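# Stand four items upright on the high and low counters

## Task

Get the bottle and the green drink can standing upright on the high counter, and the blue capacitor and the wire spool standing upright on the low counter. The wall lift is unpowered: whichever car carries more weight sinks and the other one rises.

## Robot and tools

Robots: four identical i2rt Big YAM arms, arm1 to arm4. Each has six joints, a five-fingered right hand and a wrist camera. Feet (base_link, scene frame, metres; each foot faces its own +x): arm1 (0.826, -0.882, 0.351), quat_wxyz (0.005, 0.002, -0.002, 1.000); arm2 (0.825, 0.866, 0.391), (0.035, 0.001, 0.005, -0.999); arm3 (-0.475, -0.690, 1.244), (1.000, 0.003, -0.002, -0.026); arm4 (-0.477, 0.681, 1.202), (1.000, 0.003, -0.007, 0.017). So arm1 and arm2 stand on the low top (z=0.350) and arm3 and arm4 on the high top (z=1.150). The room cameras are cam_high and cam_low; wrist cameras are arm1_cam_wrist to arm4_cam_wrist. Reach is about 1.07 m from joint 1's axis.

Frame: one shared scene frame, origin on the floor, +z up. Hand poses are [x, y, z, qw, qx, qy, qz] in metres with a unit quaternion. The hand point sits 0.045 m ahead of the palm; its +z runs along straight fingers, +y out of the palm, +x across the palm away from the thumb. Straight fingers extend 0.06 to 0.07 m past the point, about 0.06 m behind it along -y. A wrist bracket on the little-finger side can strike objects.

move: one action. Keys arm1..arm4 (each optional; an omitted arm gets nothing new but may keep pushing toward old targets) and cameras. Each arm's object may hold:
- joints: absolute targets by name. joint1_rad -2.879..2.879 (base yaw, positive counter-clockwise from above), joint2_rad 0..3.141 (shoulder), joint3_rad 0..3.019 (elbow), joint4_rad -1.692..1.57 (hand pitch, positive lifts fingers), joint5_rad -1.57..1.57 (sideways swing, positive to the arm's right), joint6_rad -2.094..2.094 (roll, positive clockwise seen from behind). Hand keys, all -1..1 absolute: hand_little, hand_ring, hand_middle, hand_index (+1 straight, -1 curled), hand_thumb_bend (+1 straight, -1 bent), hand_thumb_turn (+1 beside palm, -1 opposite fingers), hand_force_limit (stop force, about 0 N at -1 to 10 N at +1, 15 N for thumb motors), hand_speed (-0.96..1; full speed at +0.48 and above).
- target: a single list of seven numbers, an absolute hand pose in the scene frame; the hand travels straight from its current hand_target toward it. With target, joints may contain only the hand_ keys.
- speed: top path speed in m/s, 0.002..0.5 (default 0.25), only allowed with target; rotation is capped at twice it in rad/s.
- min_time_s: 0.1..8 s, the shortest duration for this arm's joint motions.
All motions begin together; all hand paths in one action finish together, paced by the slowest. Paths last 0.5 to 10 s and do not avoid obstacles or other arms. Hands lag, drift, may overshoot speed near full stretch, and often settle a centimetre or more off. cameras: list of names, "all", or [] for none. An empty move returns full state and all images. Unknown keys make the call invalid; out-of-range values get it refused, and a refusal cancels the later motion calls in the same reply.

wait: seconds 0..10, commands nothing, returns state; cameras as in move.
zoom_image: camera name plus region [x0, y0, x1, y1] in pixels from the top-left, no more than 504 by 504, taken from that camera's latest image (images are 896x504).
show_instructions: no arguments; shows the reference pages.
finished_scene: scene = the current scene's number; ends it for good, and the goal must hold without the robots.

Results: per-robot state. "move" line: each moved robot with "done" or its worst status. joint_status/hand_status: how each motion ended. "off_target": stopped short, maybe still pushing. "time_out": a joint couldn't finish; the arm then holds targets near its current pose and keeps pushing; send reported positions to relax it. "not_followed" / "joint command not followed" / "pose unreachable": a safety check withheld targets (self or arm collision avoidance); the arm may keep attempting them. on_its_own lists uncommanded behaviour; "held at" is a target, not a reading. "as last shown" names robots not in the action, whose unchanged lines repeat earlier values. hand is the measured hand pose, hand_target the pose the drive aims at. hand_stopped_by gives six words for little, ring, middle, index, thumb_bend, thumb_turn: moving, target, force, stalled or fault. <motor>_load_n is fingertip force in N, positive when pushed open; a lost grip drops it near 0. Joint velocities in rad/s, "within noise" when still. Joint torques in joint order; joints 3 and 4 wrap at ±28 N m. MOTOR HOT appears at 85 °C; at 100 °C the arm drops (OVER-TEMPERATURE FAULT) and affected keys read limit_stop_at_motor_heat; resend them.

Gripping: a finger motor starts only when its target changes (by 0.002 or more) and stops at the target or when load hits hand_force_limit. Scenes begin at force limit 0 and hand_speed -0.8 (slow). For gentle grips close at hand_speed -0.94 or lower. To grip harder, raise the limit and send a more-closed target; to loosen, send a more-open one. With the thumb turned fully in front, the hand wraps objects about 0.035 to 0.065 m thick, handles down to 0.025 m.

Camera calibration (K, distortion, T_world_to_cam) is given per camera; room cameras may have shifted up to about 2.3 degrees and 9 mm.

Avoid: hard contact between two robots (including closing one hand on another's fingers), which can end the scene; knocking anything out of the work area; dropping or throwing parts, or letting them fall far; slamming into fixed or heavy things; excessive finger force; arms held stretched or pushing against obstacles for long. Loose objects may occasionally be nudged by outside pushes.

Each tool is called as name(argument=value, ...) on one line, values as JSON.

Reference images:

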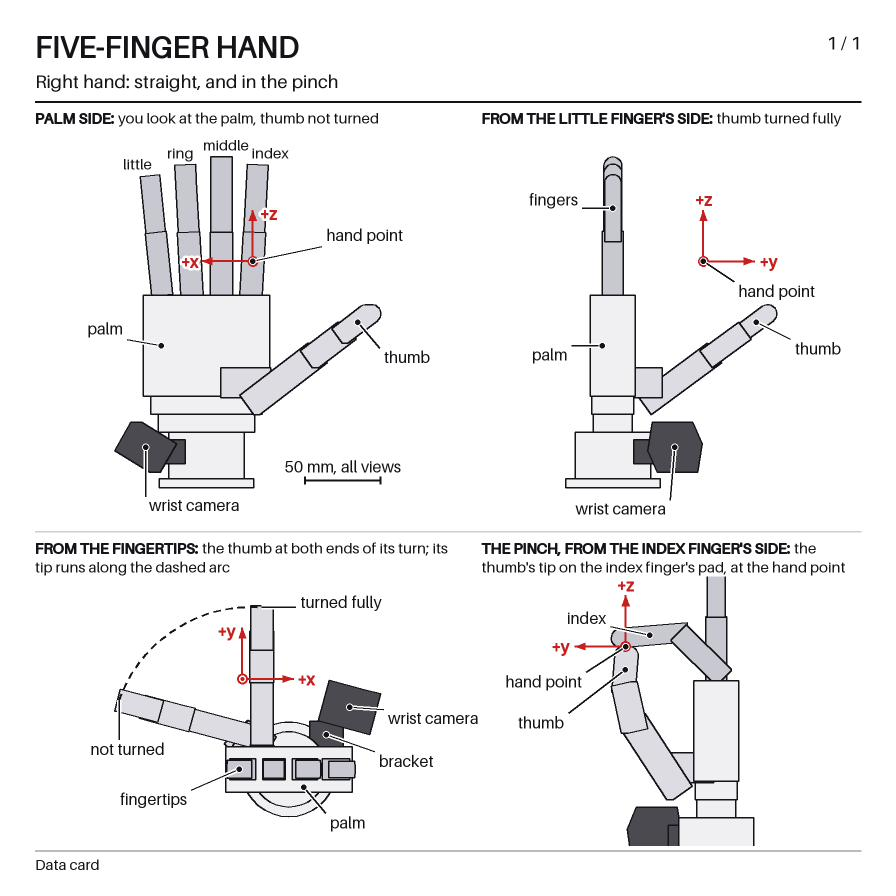

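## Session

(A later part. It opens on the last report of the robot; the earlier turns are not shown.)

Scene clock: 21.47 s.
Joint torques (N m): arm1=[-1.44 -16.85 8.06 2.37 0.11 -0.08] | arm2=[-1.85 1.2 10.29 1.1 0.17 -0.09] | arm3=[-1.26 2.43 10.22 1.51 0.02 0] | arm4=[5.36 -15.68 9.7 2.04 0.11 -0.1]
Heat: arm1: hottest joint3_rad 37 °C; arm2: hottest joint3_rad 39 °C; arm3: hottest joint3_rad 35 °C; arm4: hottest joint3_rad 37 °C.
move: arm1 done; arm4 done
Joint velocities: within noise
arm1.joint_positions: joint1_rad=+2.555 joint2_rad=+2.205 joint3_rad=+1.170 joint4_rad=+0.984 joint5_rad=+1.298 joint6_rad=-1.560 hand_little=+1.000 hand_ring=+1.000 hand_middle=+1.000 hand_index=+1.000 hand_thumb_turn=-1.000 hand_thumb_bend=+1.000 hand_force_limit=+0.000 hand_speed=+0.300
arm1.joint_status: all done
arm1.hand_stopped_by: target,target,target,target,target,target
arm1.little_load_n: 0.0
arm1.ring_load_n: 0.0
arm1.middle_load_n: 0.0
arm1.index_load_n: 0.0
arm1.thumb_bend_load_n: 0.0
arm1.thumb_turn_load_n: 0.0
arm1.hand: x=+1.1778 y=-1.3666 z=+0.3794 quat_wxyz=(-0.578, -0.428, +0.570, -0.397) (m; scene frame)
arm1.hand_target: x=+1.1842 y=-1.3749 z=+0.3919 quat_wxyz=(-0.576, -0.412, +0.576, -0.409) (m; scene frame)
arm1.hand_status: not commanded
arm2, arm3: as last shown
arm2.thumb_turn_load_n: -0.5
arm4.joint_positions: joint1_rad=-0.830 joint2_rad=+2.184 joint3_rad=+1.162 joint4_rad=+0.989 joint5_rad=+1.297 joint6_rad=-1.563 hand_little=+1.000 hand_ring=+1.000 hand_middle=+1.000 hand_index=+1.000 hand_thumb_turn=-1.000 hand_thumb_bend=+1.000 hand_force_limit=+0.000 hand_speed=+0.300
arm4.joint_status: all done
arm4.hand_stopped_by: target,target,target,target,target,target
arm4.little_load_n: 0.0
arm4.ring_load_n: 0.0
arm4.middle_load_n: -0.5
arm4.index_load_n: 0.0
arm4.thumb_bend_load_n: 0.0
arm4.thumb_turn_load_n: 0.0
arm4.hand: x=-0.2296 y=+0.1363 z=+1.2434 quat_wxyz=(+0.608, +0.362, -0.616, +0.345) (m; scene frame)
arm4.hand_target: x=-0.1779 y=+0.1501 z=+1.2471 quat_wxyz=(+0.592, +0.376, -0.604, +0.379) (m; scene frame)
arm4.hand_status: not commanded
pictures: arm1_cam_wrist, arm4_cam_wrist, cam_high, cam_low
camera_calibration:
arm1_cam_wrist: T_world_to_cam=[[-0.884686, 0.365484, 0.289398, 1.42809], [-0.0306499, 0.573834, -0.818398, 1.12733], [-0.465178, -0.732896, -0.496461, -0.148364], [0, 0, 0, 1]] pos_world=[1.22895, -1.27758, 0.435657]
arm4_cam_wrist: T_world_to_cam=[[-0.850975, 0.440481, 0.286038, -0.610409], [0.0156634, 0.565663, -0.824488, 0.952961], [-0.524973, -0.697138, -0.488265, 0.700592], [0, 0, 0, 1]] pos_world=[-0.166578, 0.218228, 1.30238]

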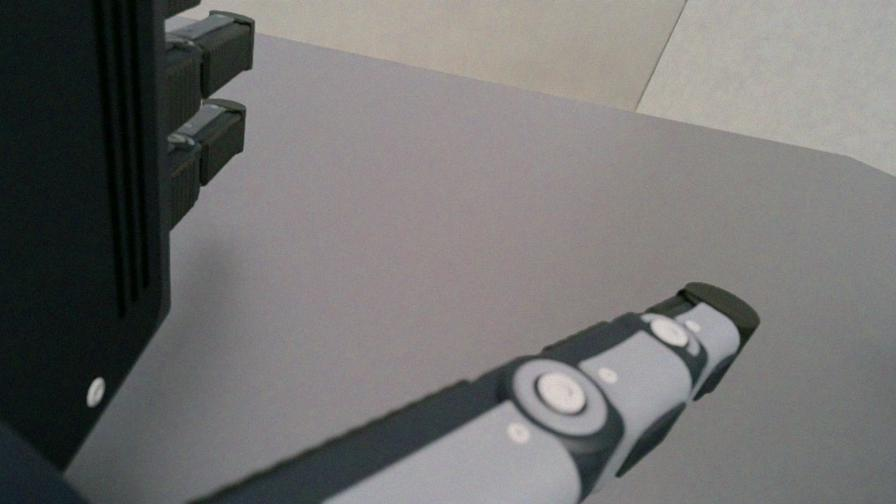

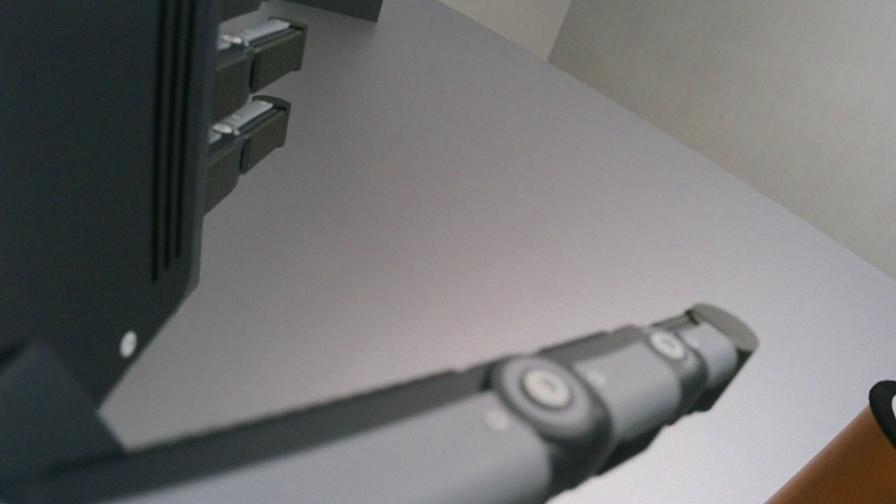

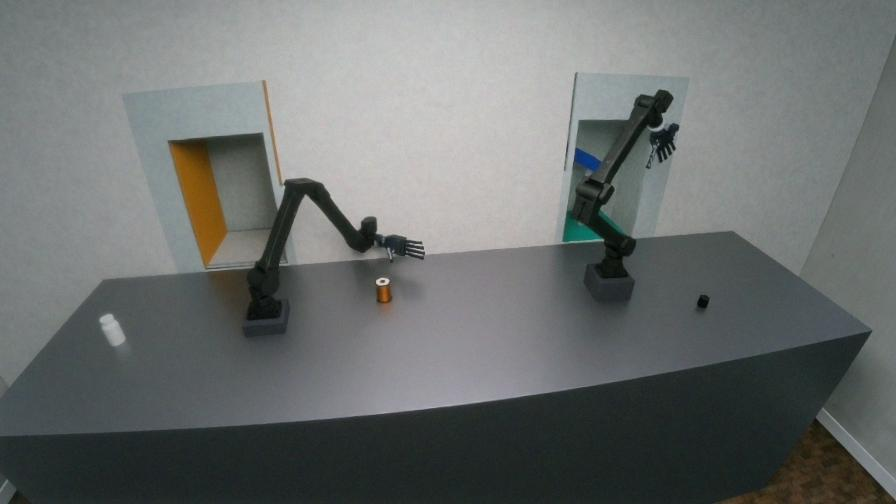

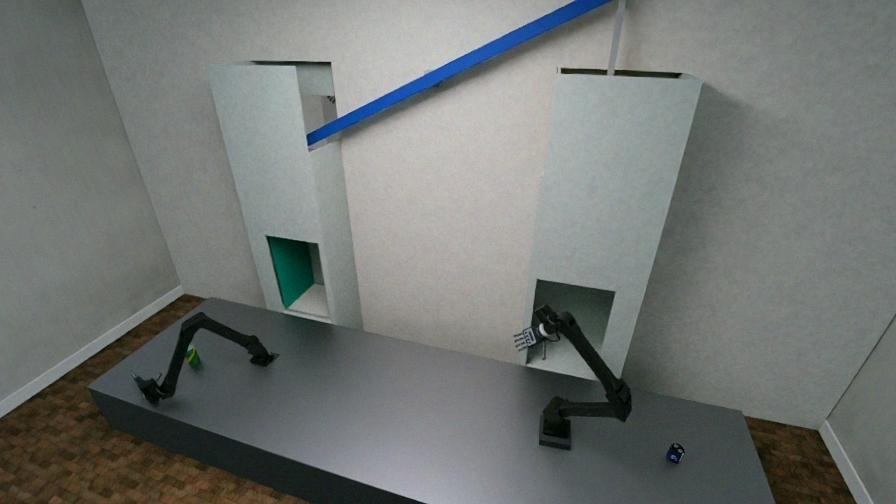

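move(arm1={"joints": {"joint2_rad": 1.323, "joint3_rad": 0.4, "joint4_rad": 0.96}}, arm4={"joints": {"joint1_rad": -0.85, "joint2_rad": 1.65, "joint3_rad": 0.555, "joint4_rad": 1.169}}, cameras=[])

move(arm1={"joints": {"joint1_rad": 2.85, "joint5_rad": 1.525}}, arm4={"joints": {"joint1_rad": -0.617, "joint5_rad": 1.457}}, cameras=["arm1_cam_wrist", "arm4_cam_wrist", "cam_high", "cam_low"])

Scene clock: 29.90 s.
Joint torques (N m): arm1=[-1.32 -6.53 6 1.48 -0.03 -0.1] | arm2=[-1.85 1.08 10.28 1.14 0.19 -0.09] | arm3=[-1.2 2.43 10.24 1.54 0.01 0.01] | arm4=[-0.97 -9.99 5.16 2.11 -0.09 -0.12]
Heat: arm1: hottest joint3_rad 37 °C; arm2: hottest joint3_rad 40 °C; arm3: hottest joint3_rad 36 °C; arm4: hottest joint3_rad 37 °C.
move: arm1 done; arm4 done
Joint velocities: within noise
arm1.joint_positions: joint1_rad=+2.555 joint2_rad=+1.334 joint3_rad=+0.404 joint4_rad=+0.965 joint5_rad=+1.299 joint6_rad=-1.560 hand_little=+1.000 hand_ring=+1.000 hand_middle=+1.000 hand_index=+1.000 hand_thumb_turn=-1.000 hand_thumb_bend=+1.000 hand_force_limit=+0.000 hand_speed=+0.300
arm1.joint_status: all done
arm1.hand_stopped_by: target,target,target,target,target,target
arm1.little_load_n: 0.0
arm1.ring_load_n: 0.0
arm1.middle_load_n: 0.0
arm1.index_load_n: 0.0
arm1.thumb_bend_load_n: 0.0
arm1.thumb_turn_load_n: 0.0
arm1.hand: x=+0.9580 y=-1.2176 z=+0.5282 quat_wxyz=(-0.568, -0.399, +0.581, -0.425) (m; scene frame)
arm1.hand_target: x=+0.9543 y=-1.2170 z=+0.5302 quat_wxyz=(-0.571, -0.400, +0.580, -0.421) (m; scene frame)
arm1.hand_status: not commanded
arm2, arm3: as last shown
arm2.thumb_turn_load_n: 0.0
arm3.thumb_turn_load_n: -0.5
arm4.joint_positions: joint1_rad=-0.841 joint2_rad=+1.666 joint3_rad=+0.558 joint4_rad=+1.158 joint5_rad=+1.300 joint6_rad=-1.563 hand_little=+1.000 hand_ring=+1.000 hand_middle=+1.000 hand_index=+1.000 hand_thumb_turn=-1.000 hand_thumb_bend=+1.000 hand_force_limit=+0.000 hand_speed=+0.300
arm4.joint_status: all done
arm4.hand_stopped_by: target,target,target,target,target,target
arm4.little_load_n: 0.0
arm4.ring_load_n: 0.0
arm4.middle_load_n: 0.0
arm4.index_load_n: 0.0
arm4.thumb_bend_load_n: 0.0
arm4.thumb_turn_load_n: 0.0
arm4.hand: x=-0.3724 y=+0.2750 z=+1.3321 quat_wxyz=(+0.603, +0.329, -0.625, +0.370) (m; scene frame)
arm4.hand_target: x=-0.3771 y=+0.2750 z=+1.3379 quat_wxyz=(+0.604, +0.320, -0.628, +0.373) (m; scene frame)
arm4.hand_status: not commanded
pictures: none
No camera images: "cameras" was empty.

Scene clock: 30.97 s.
Joint torques (N m): arm1=[-0.21 -6.3 5.82 1.29 0.1 -0.09] | arm2=[-1.85 1.03 10.28 1.1 0.19 -0.09] | arm3=[-1.32 2.49 10.29 1.52 0.03 0] | arm4=[-0.09 -9.93 5.05 1.88 0.02 -0.11]
Heat: arm1: hottest joint3_rad 37 °C; arm2: hottest joint3_rad 40 °C; arm3: hottest joint3_rad 36 °C; arm4: hottest joint3_rad 37 °C.
move: arm1 done; arm4 done
Joint velocities: within noise
arm1.joint_positions: joint1_rad=+2.843 joint2_rad=+1.334 joint3_rad=+0.404 joint4_rad=+0.965 joint5_rad=+1.521 joint6_rad=-1.560 hand_little=+1.000 hand_ring=+1.000 hand_middle=+1.000 hand_index=+1.000 hand_thumb_turn=-1.000 hand_thumb_bend=+1.000 hand_force_limit=+0.000 hand_speed=+0.300
arm1.joint_status: all done
arm1.hand_stopped_by: target,target,target,target,target,target
arm1.little_load_n: 0.0
arm1.ring_load_n: 0.0
arm1.middle_load_n: 0.0
arm1.index_load_n: 0.0
arm1.thumb_bend_load_n: 0.0
arm1.thumb_turn_load_n: 0.0
arm1.hand: x=+1.0071 y=-1.1472 z=+0.5268 quat_wxyz=(-0.551, -0.420, +0.570, -0.442) (m; scene frame)
arm1.hand_target: x=+1.0064 y=-1.1448 z=+0.5287 quat_wxyz=(-0.552, -0.423, +0.567, -0.441) (m; scene frame)
arm1.hand_status: not commanded
arm2, arm3: as last shown
arm3.thumb_turn_load_n: 0.0
arm4.joint_positions: joint1_rad=-0.623 joint2_rad=+1.666 joint3_rad=+0.558 joint4_rad=+1.158 joint5_rad=+1.455 joint6_rad=-1.563 hand_little=+1.000 hand_ring=+1.000 hand_middle=+1.000 hand_index=+1.000 hand_thumb_turn=-1.000 hand_thumb_bend=+1.000 hand_force_limit=+0.000 hand_speed=+0.300
arm4.joint_status: all done
arm4.hand_stopped_by: target,target,target,target,target,target
arm4.little_load_n: 0.0
arm4.ring_load_n: 0.0
arm4.middle_load_n: 0.0
arm4.index_load_n: 0.0
arm4.thumb_bend_load_n: 0.0
arm4.thumb_turn_load_n: 0.0
arm4.hand: x=-0.3113 y=+0.3277 z=+1.3317 quat_wxyz=(+0.589, +0.349, -0.617, +0.388) (m; scene frame)
arm4.hand_target: x=-0.3107 y=+0.3296 z=+1.3368 quat_wxyz=(+0.585, +0.345, -0.619, +0.394) (m; scene frame)
arm4.hand_status: not commanded
pictures: arm1_cam_wrist, arm4_cam_wrist, cam_high, cam_low
camera_calibration:
arm1_cam_wrist: T_world_to_cam=[[-0.925593, 0.317053, 0.206772, 1.18353], [-0.00284694, 0.540419, -0.841392, 1.06265], [-0.378509, -0.779375, -0.499305, -0.132898], [0, 0, 0, 1]] pos_world=[1.04819, -1.05309, 0.583024]
arm4_cam_wrist: T_world_to_cam=[[-0.887746, 0.41164, 0.206055, -0.68505], [0.0445416, 0.522333, -0.851578, 0.978065], [-0.458173, -0.746807, -0.482034, 0.862865], [0, 0, 0, 1]] pos_world=[-0.256374, 0.415512, 1.38999]

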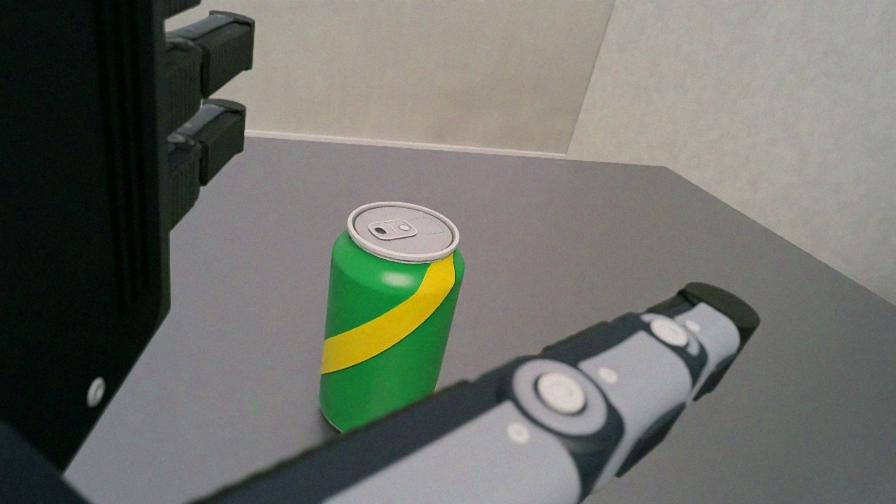

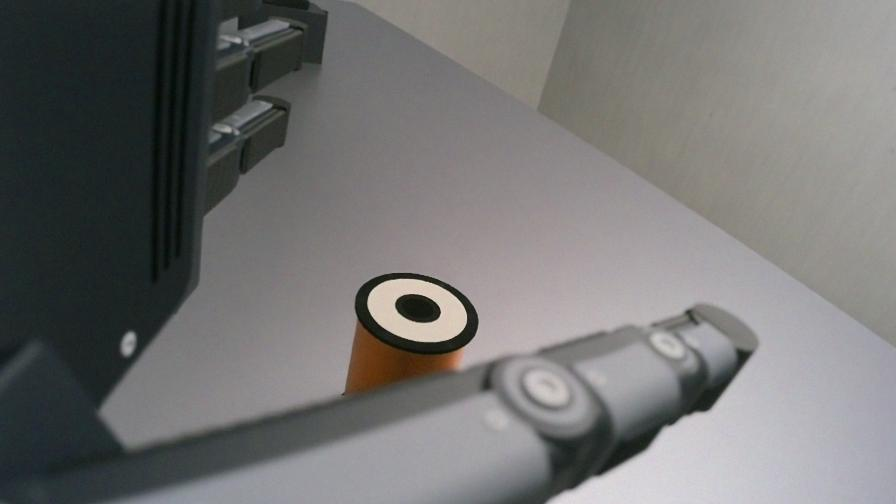

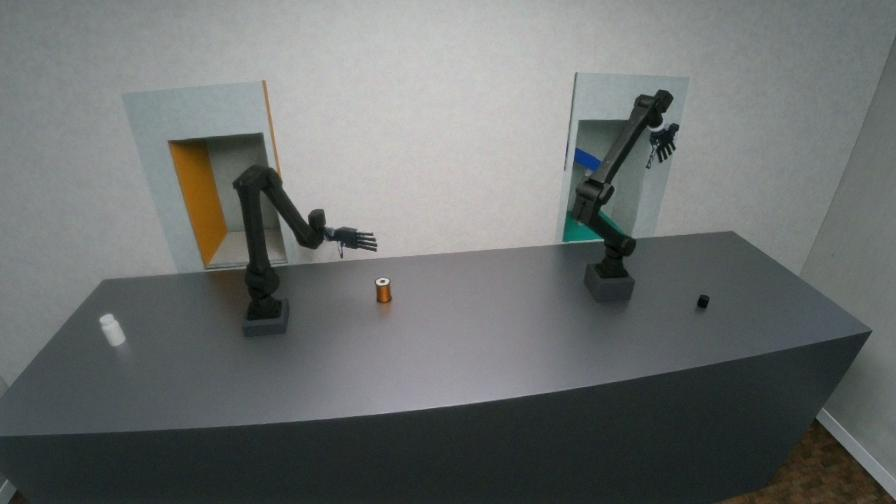

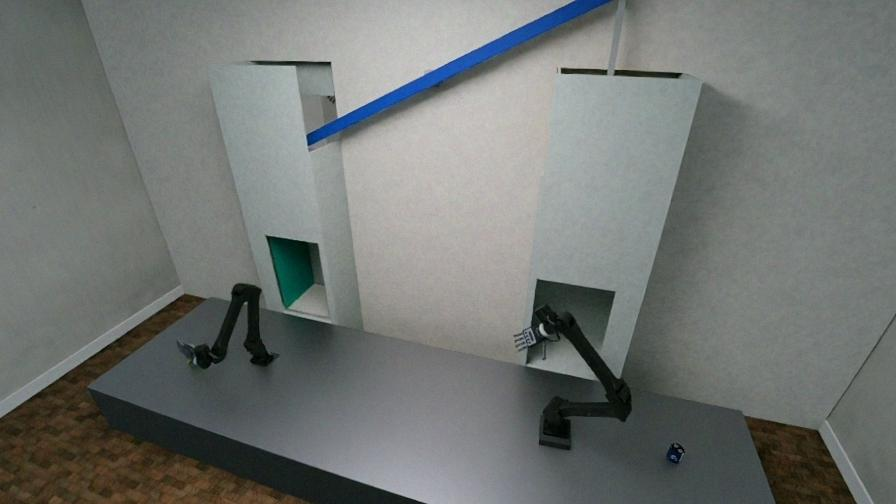

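move(arm1={"target": [0.9937, -1.1442, 0.4, 0.5632, 0.4275, -0.5632, 0.4275], "speed": 0.15}, arm4={"target": [-0.3194, 0.3354, 1.195, 0.6026, 0.37, -0.6026, 0.37], "speed": 0.15}, cameras=["arm1_cam_wrist", "arm4_cam_wrist", "cam_high", "cam_low"])

Scene clock: 38.23 s.
Joint torques (N m): arm1=[-1.49 -7.47 2.14 2.19 0.19 -0.07] | arm2=[-1.96 1.08 10.29 1.11 0.19 -0.1] | arm3=[-1.32 2.55 10.21 1.51 0.02 0.01] | arm4=[-0.21 -9.64 2.33 2.17 -0.07 -0.14]
Heat: arm1: hottest joint3_rad 37 °C; arm2: hottest joint3_rad 41 °C; arm3: hottest joint3_rad 37 °C; arm4: hottest joint3_rad 37 °C.
move: arm1 moving; arm4 moving
Joint velocities: within noise
arm1.joint_positions: joint1_rad=+2.841 joint2_rad=+1.877 joint3_rad=+0.348 joint4_rad=+1.447 joint5_rad=+1.523 joint6_rad=-1.484 hand_little=+1.000 hand_ring=+1.000 hand_middle=+1.000 hand_index=+1.000 hand_thumb_turn=-1.000 hand_thumb_bend=+1.000 hand_force_limit=+0.000 hand_speed=+0.300
arm1.joint_status: not commanded
arm1.hand_stopped_by: target,target,target,target,target,target
arm1.little_load_n: 0.0
arm1.ring_load_n: 0.0
arm1.middle_load_n: 0.0
arm1.index_load_n: 0.0
arm1.thumb_bend_load_n: 0.0
arm1.thumb_turn_load_n: 0.5
arm1.hand: x=+0.9946 y=-1.1429 z=+0.4006 quat_wxyz=(-0.559, -0.431, +0.563, -0.429) (m; scene frame)
arm1.hand_target: x=+0.9937 y=-1.1441 z=+0.4000 quat_wxyz=(-0.562, -0.429, +0.565, -0.426) (m; scene frame)
arm1.hand_status: moving (0.002 m and 0.7 deg from the pose sent, 0.127 m and 2.4 deg at the start)
arm2, arm3: as last shown
arm4.joint_positions: joint1_rad=-0.623 joint2_rad=+2.152 joint3_rad=+0.568 joint4_rad=+1.555 joint5_rad=+1.455 joint6_rad=-1.562 hand_little=+1.000 hand_ring=+1.000 hand_middle=+1.000 hand_index=+1.000 hand_thumb_turn=-1.000 hand_thumb_bend=+1.000 hand_force_limit=+0.000 hand_speed=+0.300
arm4.joint_status: not commanded
arm4.hand_stopped_by: target,target,target,target,target,target
arm4.little_load_n: 0.0
arm4.ring_load_n: 0.0
arm4.middle_load_n: 0.0
arm4.index_load_n: 0.0
arm4.thumb_bend_load_n: 0.0
arm4.thumb_turn_load_n: 0.0
arm4.hand: x=-0.3237 y=+0.3380 z=+1.1972 quat_wxyz=(+0.600, +0.375, -0.606, +0.363) (m; scene frame)
arm4.hand_target: x=-0.3193 y=+0.3354 z=+1.1952 quat_wxyz=(+0.599, +0.372, -0.607, +0.368) (m; scene frame)
arm4.hand_status: moving (0.006 m and 1.1 deg from the pose sent, 0.137 m and 3.9 deg at the start; a joint's target at an end of its range on 55 of 105 steps)
pictures: arm1_cam_wrist, arm4_cam_wrist, cam_high, cam_low
camera_calibration:
arm1_cam_wrist: T_world_to_cam=[[-0.916125, 0.316288, 0.246327, 1.17044], [-0.0325319, 0.553766, -0.832036, 0.995082], [-0.399571, -0.770263, -0.49703, -0.166883], [0, 0, 0, 1]] pos_world=[1.03796, -1.04978, 0.456687]
arm4_cam_wrist: T_world_to_cam=[[-0.872357, 0.400091, 0.280929, -0.753321], [-0.0106399, 0.558976, -0.829116, 0.801534], [-0.488754, -0.726274, -0.48337, 0.784862], [0, 0, 0, 1]] pos_world=[-0.265031, 0.423383, 1.25557]

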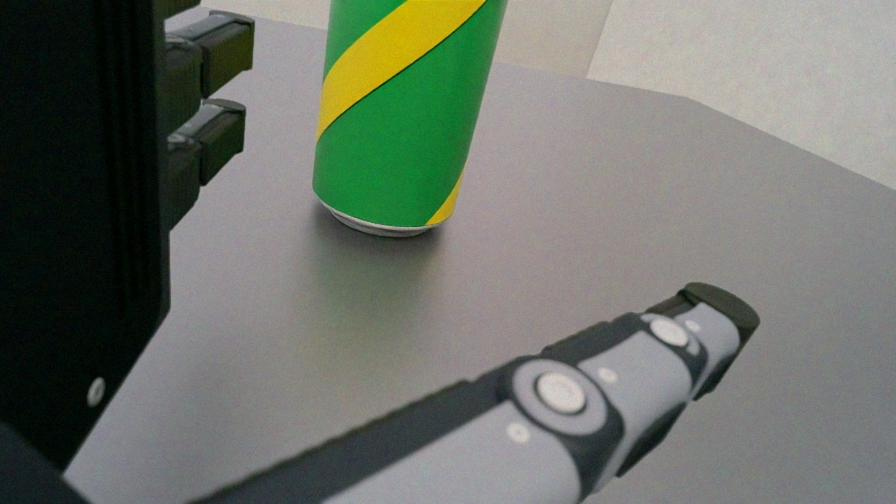

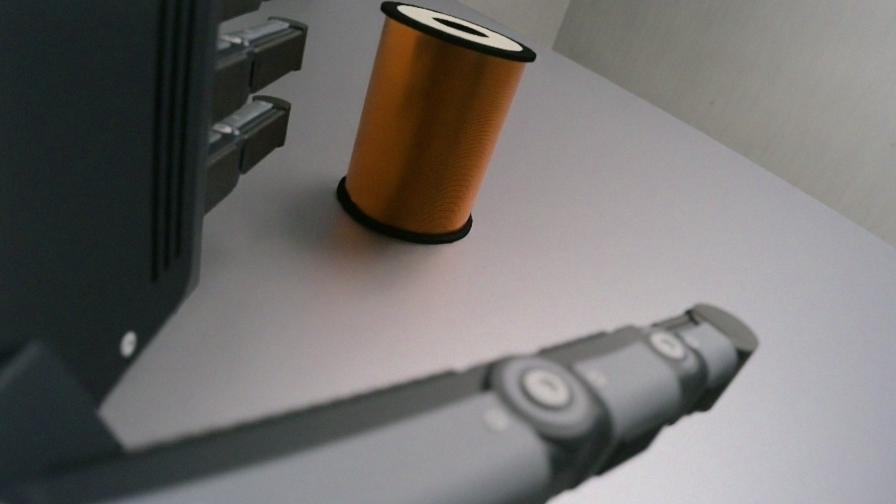

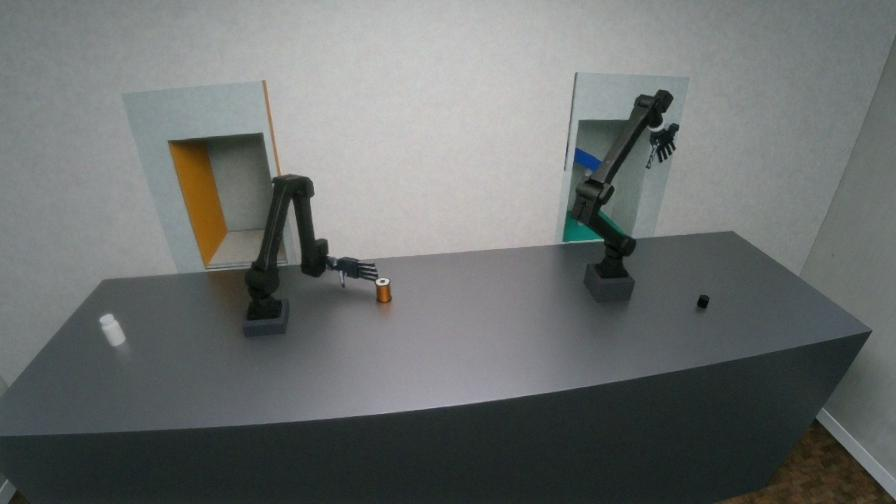

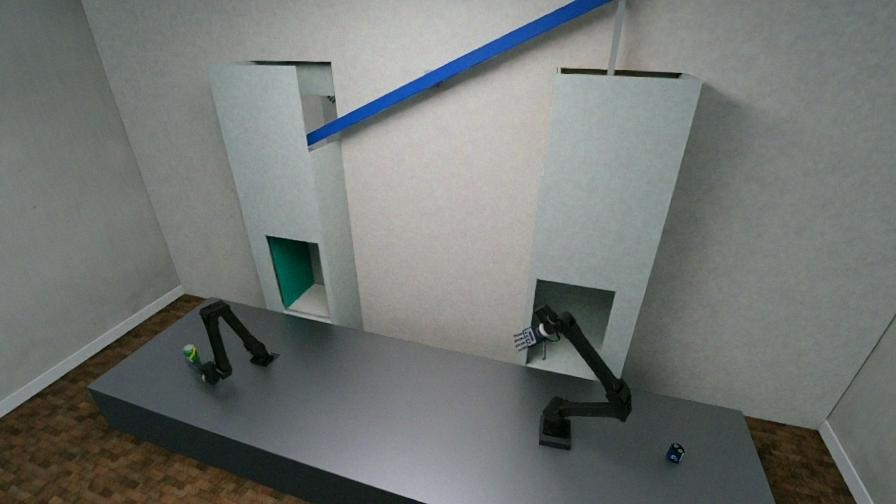

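move(arm1={"target": [0.9594, -1.2691, 0.4, 0.5632, 0.4275, -0.5632, 0.4275], "speed": 0.08}, arm4={"target": [-0.3798, 0.2207, 1.19, 0.6026, 0.37, -0.6026, 0.37], "speed": 0.08}, cameras=["arm1_cam_wrist", "arm4_cam_wrist", "cam_high", "cam_low"])

Scene clock: 42.77 s.
Joint torques (N m): arm1=[-1.73 -8.53 3.69 1.58 -0.16 -0.1] | arm2=[-1.96 0.97 10.24 1.09 0.19 -0.08] | arm3=[-1.14 2.49 10.22 1.54 0.02 0] | arm4=[-0.79 -10.99 3.69 1.43 -0.1 -0.12]
Heat: arm1: hottest joint3_rad 37 °C; arm2: hottest joint3_rad 42 °C; arm3: hottest joint3_rad 37 °C; arm4: hottest joint3_rad 36 °C.
move: arm1 done; arm4 done
Joint velocities: within noise
arm1.joint_positions: joint1_rad=+2.434 joint2_rad=+1.917 joint3_rad=+0.427 joint4_rad=+1.494 joint5_rad=+1.121 joint6_rad=-1.562 hand_little=+1.000 hand_ring=+1.000 hand_middle=+1.000 hand_index=+1.000 hand_thumb_turn=-1.000 hand_thumb_bend=+1.000 hand_force_limit=+0.000 hand_speed=+0.300
arm1.joint_status: not commanded
arm1.hand_stopped_by: target,target,target,target,target,target
arm1.little_load_n: 0.0
arm1.ring_load_n: 0.0
arm1.middle_load_n: 0.0
arm1.index_load_n: 0.0
arm1.thumb_bend_load_n: 0.0
arm1.thumb_turn_load_n: 0.0
arm1.hand: x=+0.9574 y=-1.2636 z=+0.4005 quat_wxyz=(-0.560, -0.427, +0.564, -0.431) (m; scene frame)
arm1.hand_target: x=+0.9594 y=-1.2689 z=+0.4000 quat_wxyz=(-0.563, -0.428, +0.563, -0.428) (m; scene frame)
arm1.hand_status: done (0.006 m and 0.5 deg from the pose sent, 0.131 m and 0.7 deg at the start)
arm2.joint_positions: joint1_rad=+1.073 joint2_rad=+0.646 joint3_rad=+1.349 joint4_rad=-1.536 joint5_rad=+0.000 joint6_rad=-1.200 hand_little=+1.000 hand_ring=+1.000 hand_middle=+1.000 hand_index=+1.000 hand_thumb_turn=+1.000 hand_thumb_bend=+1.000 hand_force_limit=+0.000 hand_speed=-0.800
arm2.joint_status: not commanded
arm2.hand_stopped_by: target,target,target,target,target,target
arm2.little_load_n: 0.0
arm2.ring_load_n: 0.0
arm2.middle_load_n: 0.0
arm2.index_load_n: 0.0
arm2.thumb_bend_load_n: 0.0
arm2.thumb_turn_load_n: 0.0
arm2.hand: x=+0.7019 y=+0.7039 z=+0.8164 quat_wxyz=(+0.260, +0.353, -0.865, +0.244) (m; scene frame)
arm2.hand_target: x=+0.7017 y=+0.7034 z=+0.8274 quat_wxyz=(+0.269, +0.351, -0.861, +0.252) (m; scene frame)
arm2.hand_status: not commanded
arm3.joint_positions: joint1_rad=-1.037 joint2_rad=+0.624 joint3_rad=+1.435 joint4_rad=-1.536 joint5_rad=+0.000 joint6_rad=-1.200 hand_little=+1.000 hand_ring=+1.000 hand_middle=+1.000 hand_index=+1.000 hand_thumb_turn=+1.000 hand_thumb_bend=+1.000 hand_force_limit=+0.000 hand_speed=-0.800
arm3.joint_status: not commanded
arm3.hand_stopped_by: target,target,target,target,target,target
arm3.little_load_n: 0.0
arm3.ring_load_n: 0.0
arm3.middle_load_n: -0.5
arm3.index_load_n: 0.0
arm3.thumb_bend_load_n: 0.0
arm3.thumb_turn_load_n: 0.0
arm3.hand: x=-0.4322 y=-0.8772 z=+1.7112 quat_wxyz=(+0.141, +0.679, -0.610, +0.384) (m; scene frame)
arm3.hand_target: x=-0.4325 y=-0.8769 z=+1.7216 quat_wxyz=(+0.145, +0.675, -0.606, +0.395) (m; scene frame)
arm3.hand_status: not commanded
arm4.joint_positions: joint1_rad=-0.945 joint2_rad=+2.185 joint3_rad=+0.663 joint4_rad=+1.548 joint5_rad=+1.122 joint6_rad=-1.596 hand_little=+1.000 hand_ring=+1.000 hand_middle=+1.000 hand_index=+1.000 hand_thumb_turn=-1.000 hand_thumb_bend=+1.000 hand_force_limit=+0.000 hand_speed=+0.300
arm4.joint_status: not commanded
arm4.hand_stopped_by: target,target,target,target,target,target
arm4.little_load_n: 0.0
arm4.ring_load_n: 0.0
arm4.middle_load_n: 0.0
arm4.index_load_n: 0.0
arm4.thumb_bend_load_n: 0.0
arm4.thumb_turn_load_n: 0.5
arm4.hand: x=-0.3796 y=+0.2265 z=+1.1930 quat_wxyz=(+0.600, +0.369, -0.603, +0.375) (m; scene frame)
arm4.hand_target: x=-0.3799 y=+0.2209 z=+1.1900 quat_wxyz=(+0.603, +0.370, -0.603, +0.370) (m; scene frame)
arm4.hand_status: done (0.007 m and 0.6 deg from the pose sent, 0.130 m and 1.1 deg at the start; a joint's target at an end of its range on 24 of 66 steps)
pictures: arm1_cam_wrist, arm4_cam_wrist, cam_high, cam_low
camera_calibration:
arm1_cam_wrist: T_world_to_cam=[[-0.9157, 0.322726, 0.23946, 1.18505], [-0.0254655, 0.548079, -0.836039, 1.04843], [-0.401055, -0.771659, -0.493658, -0.276455], [0, 0, 0, 1]] pos_world=[1.00098, -1.1704, 0.456282]
arm4_cam_wrist: T_world_to_cam=[[-0.879023, 0.397345, 0.263507, -0.737313], [-0.0077466, 0.540706, -0.841176, 0.8794], [-0.476717, -0.741454, -0.472215, 0.669274], [0, 0, 0, 1]] pos_world=[-0.322249, 0.313707, 1.25006]

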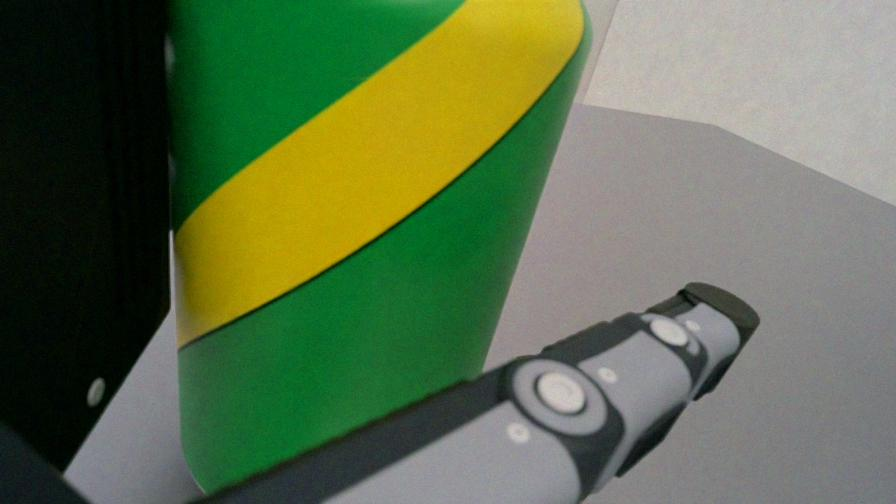

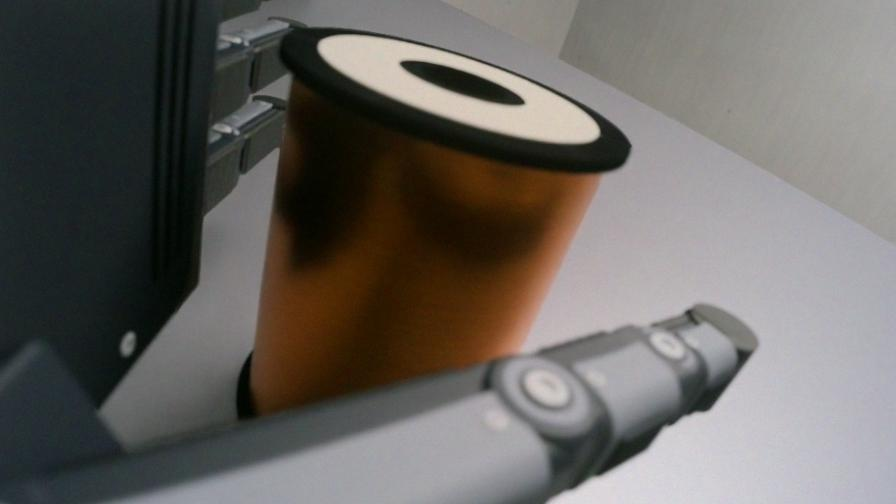

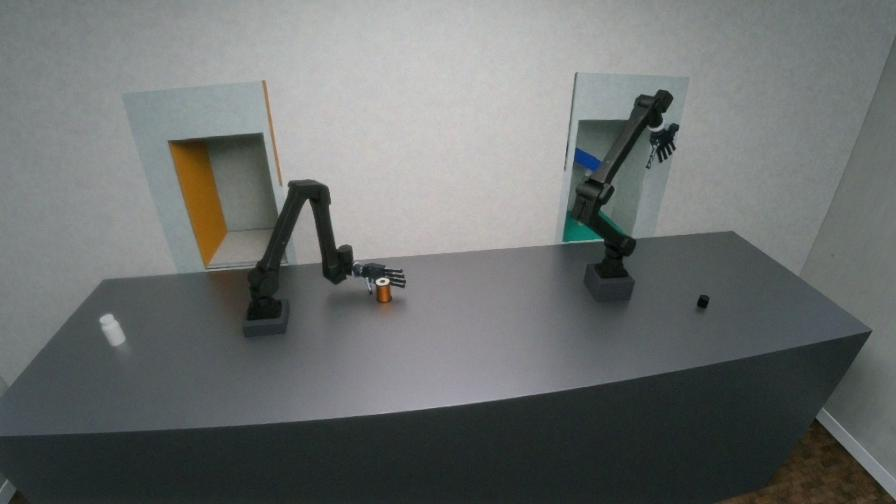

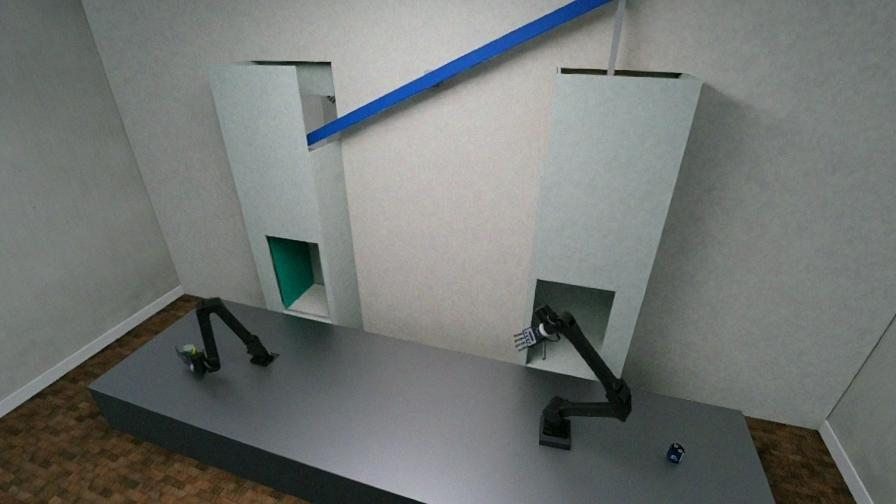

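move(arm1={"joints": {"hand_index": 0.35, "hand_middle": 0.35, "hand_ring": 0.35, "hand_thumb_bend": 0.8, "hand_speed": -0.75, "hand_force_limit": -0.2}}, arm4={"joints": {"hand_index": 0.35, "hand_middle": 0.35, "hand_thumb_bend": 0.8, "hand_speed": -0.75, "hand_force_limit": -0.2}}, cameras=["arm1_cam_wrist", "arm4_cam_wrist"])

move(arm1={"joints": {"hand_index": -0.6, "hand_middle": -0.6, "hand_ring": -0.6, "hand_thumb_bend": -0.5, "hand_speed": -0.92, "hand_force_limit": -0.2}}, arm4={"joints": {"hand_index": -0.6, "hand_middle": -0.6, "hand_thumb_bend": -0.5, "hand_speed": -0.92, "hand_force_limit": -0.2}}, cameras=["arm1_cam_wrist", "arm4_cam_wrist"])

Scene clock: 44.77 s.
Joint torques (N m): arm1=[-1.61 -8.7 3.38 1.59 0 -0.1] | arm2=[-1.67 0.91 10.3 1.13 0.19 -0.08] | arm3=[-1.08 2.55 10.21 1.52 0.02 -0.01] | arm4=[-0.79 -11.05 3.63 1.42 -0.11 -0.12]
Heat: arm1: hottest joint3_rad 37 °C; arm2: hottest joint3_rad 42 °C; arm3: hottest joint3_rad 37 °C; arm4: hottest joint3_rad 36 °C.
move: arm1 done; arm4 done
Joint velocities: within noise
arm1.joint_positions: joint1_rad=+2.434 joint2_rad=+1.917 joint3_rad=+0.431 joint4_rad=+1.494 joint5_rad=+1.116 joint6_rad=-1.563 hand_little=+1.000 hand_ring=+0.350 hand_middle=+0.350 hand_index=+0.350 hand_thumb_turn=-1.000 hand_thumb_bend=+0.800 hand_force_limit=-0.200 hand_speed=-0.750
arm1.joint_status: all done
arm1.hand_stopped_by: target,target,target,target,target,target
arm1.little_load_n: 0.0
arm1.ring_load_n: 0.5
arm1.middle_load_n: 0.0
arm1.index_load_n: 0.0
arm1.thumb_bend_load_n: 0.0
arm1.thumb_turn_load_n: 0.0
arm1.hand: x=+0.9593 y=-1.2653 z=+0.4012 quat_wxyz=(-0.559, -0.427, +0.564, -0.433) (m; scene frame)
arm1.hand_target: x=+0.9593 y=-1.2691 z=+0.4001 quat_wxyz=(-0.563, -0.427, +0.563, -0.428) (m; scene frame)
arm1.hand_status: not commanded
arm2, arm3: as last shown
arm3.middle_load_n: 0.0
arm4.joint_positions: joint1_rad=-0.945 joint2_rad=+2.185 joint3_rad=+0.664 joint4_rad=+1.548 joint5_rad=+1.122 joint6_rad=-1.597 hand_little=+1.000 hand_ring=+1.000 hand_middle=+0.350 hand_index=+0.350 hand_thumb_turn=-1.000 hand_thumb_bend=+0.800 hand_force_limit=-0.200 hand_speed=-0.750
arm4.joint_status: all done
arm4.hand_stopped_by: target,target,target,target,target,target
arm4.little_load_n: 0.0
arm4.ring_load_n: 0.0
arm4.middle_load_n: 0.0
arm4.index_load_n: 0.0
arm4.thumb_bend_load_n: 0.0
arm4.thumb_turn_load_n: 0.5
arm4.hand: x=-0.3794 y=+0.2263 z=+1.1931 quat_wxyz=(+0.600, +0.370, -0.603, +0.375) (m; scene frame)
arm4.hand_target: x=-0.3798 y=+0.2208 z=+1.1900 quat_wxyz=(+0.602, +0.370, -0.603, +0.370) (m; scene frame)
arm4.hand_status: not commanded
pictures: arm1_cam_wrist, arm4_cam_wrist
camera_calibration:
arm1_cam_wrist: T_world_to_cam=[[-0.917543, 0.319469, 0.236759, 1.18589], [-0.0260053, 0.545929, -0.837428, 1.04825], [-0.396786, -0.774533, -0.492606, -0.284776], [0, 0, 0, 1]] pos_world=[1.00237, -1.17169, 0.456781]
arm4_cam_wrist: T_world_to_cam=[[-0.879119, 0.397088, 0.263575, -0.737248], [-0.0080501, 0.540579, -0.841255, 0.879579], [-0.476535, -0.741685, -0.472036, 0.669202], [0, 0, 0, 1]] pos_world=[-0.322149, 0.313607, 1.25016]

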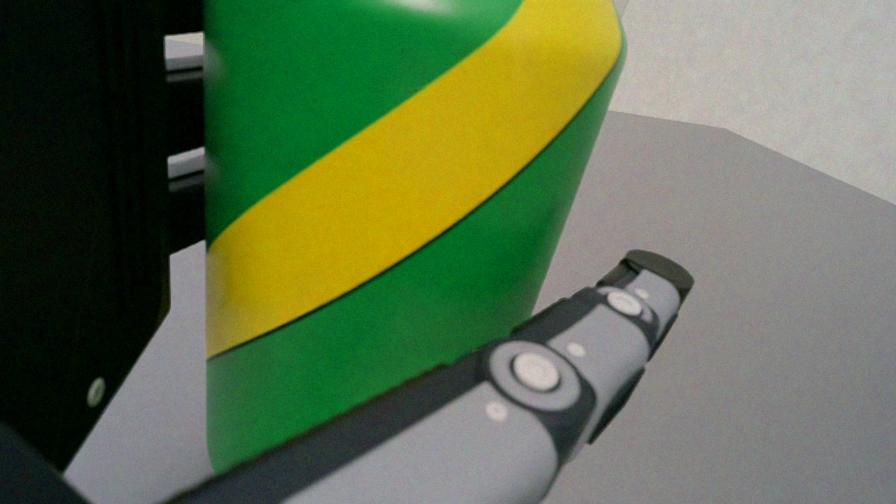

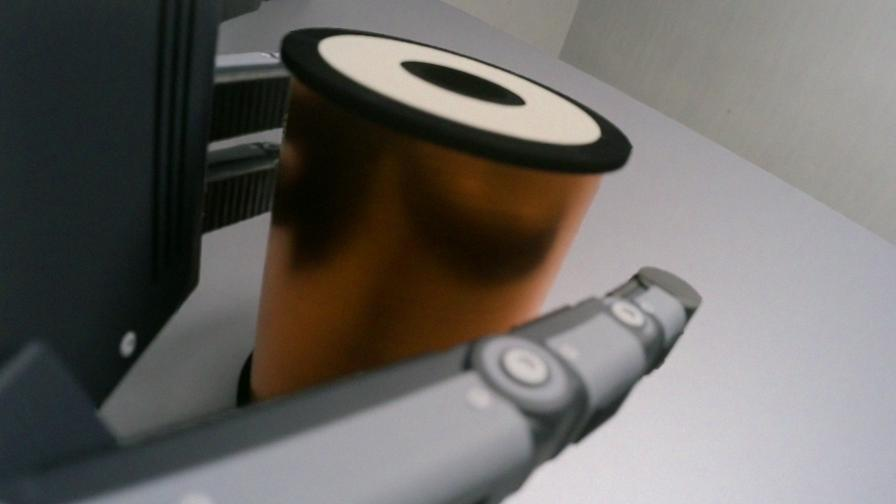

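Scene clock: 50.20 s.
Joint torques (N m): arm1=[-1.55 -8.59 3.4 1.59 0.01 -0.08] | arm2=[-1.96 1.03 10.25 1.1 0.18 -0.08] | arm3=[-1.32 2.55 10.21 1.54 0.03 0] | arm4=[-0.67 -11.28 3.22 1.35 0.01 -0.12]
Heat: arm1: hottest joint3_rad 36 °C; arm2: hottest joint3_rad 42 °C; arm3: hottest joint3_rad 37 °C; arm4: hottest joint3_rad 36 °C.
move: arm1 off_target; arm4 off_target
Joint velocities: within noise
arm1.joint_positions: joint1_rad=+2.434 joint2_rad=+1.917 joint3_rad=+0.431 joint4_rad=+1.494 joint5_rad=+1.116 joint6_rad=-1.566 hand_little=+1.000 hand_ring=+0.195 hand_middle=+0.180 hand_index=+0.173 hand_thumb_turn=-1.000 hand_thumb_bend=+0.721 hand_force_limit=-0.200 hand_speed=-0.920
arm1.joint_status: hand_ring off_target (ended at +0.195, target -0.600); hand_middle off_target (ended at +0.180, target -0.600); hand_index off_target (ended at +0.173, target -0.600); hand_thumb_bend off_target (ended at +0.721, target -0.500); the others done
arm1.hand_stopped_by: target,force,force,force,force,target
arm1.little_load_n: 0.0
arm1.ring_load_n: 1.0
arm1.middle_load_n: 4.0
arm1.index_load_n: 4.5
arm1.thumb_bend_load_n: 9.5
arm1.thumb_turn_load_n: 0.0
arm1.hand: x=+0.9592 y=-1.2653 z=+0.4014 quat_wxyz=(-0.560, -0.428, +0.563, -0.432) (m; scene frame)
arm1.hand_target: x=+0.9593 y=-1.2691 z=+0.4001 quat_wxyz=(-0.563, -0.427, +0.563, -0.428) (m; scene frame)
arm1.hand_status: not commanded
arm2, arm3: as last shown
arm2.little_load_n: -0.5
arm4.joint_positions: joint1_rad=-0.947 joint2_rad=+2.187 joint3_rad=+0.669 joint4_rad=+1.548 joint5_rad=+1.118 joint6_rad=-1.597 hand_little=+1.000 hand_ring=+1.000 hand_middle=+0.076 hand_index=+0.083 hand_thumb_turn=-1.000 hand_thumb_bend=+0.668 hand_force_limit=-0.200 hand_speed=-0.920
arm4.joint_status: hand_middle off_target (ended at +0.076, target -0.600); hand_index off_target (ended at +0.083, target -0.600); hand_thumb_bend off_target (ended at +0.668, target -0.500); the others done
arm4.hand_stopped_by: target,target,force,force,force,target
arm4.little_load_n: 0.0
arm4.ring_load_n: 0.0
arm4.middle_load_n: 5.5
arm4.index_load_n: 3.5
arm4.thumb_bend_load_n: 7.0
arm4.thumb_turn_load_n: 0.5
arm4.hand: x=-0.3787 y=+0.2243 z=+1.1929 quat_wxyz=(+0.599, +0.369, -0.603, +0.376) (m; scene frame)
arm4.hand_target: x=-0.3798 y=+0.2209 z=+1.1901 quat_wxyz=(+0.602, +0.370, -0.603, +0.370) (m; scene frame)
arm4.hand_status: not commanded
pictures: arm1_cam_wrist, arm4_cam_wrist
camera_calibration:
arm1_cam_wrist: T_world_to_cam=[[-0.916851, 0.319266, 0.239692, 1.18369], [-0.0284432, 0.546625, -0.836894, 1.05135], [-0.398214, -0.774125, -0.492093, -0.283015], [0, 0, 0, 1]] pos_world=[1.00247, -1.17169, 0.456877]
arm4_cam_wrist: T_world_to_cam=[[-0.880194, 0.396373, 0.261049, -0.732943], [-0.00741153, 0.538478, -0.842607, 0.882906], [-0.474555, -0.743593, -0.471027, 0.667861], [0, 0, 0, 1]] pos_world=[-0.321652, 0.311711, 1.24986]

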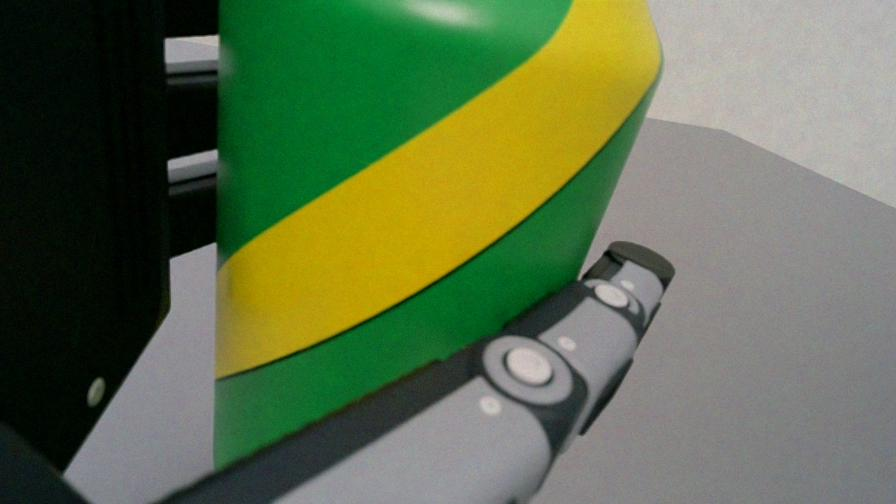

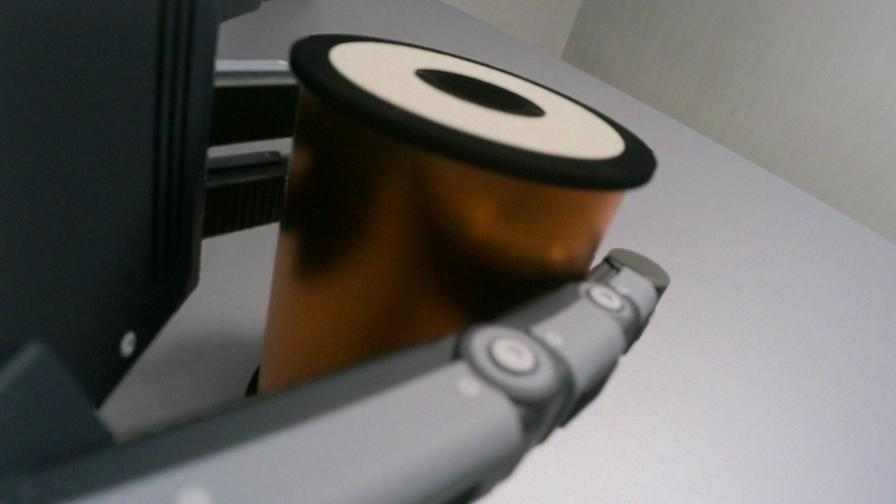

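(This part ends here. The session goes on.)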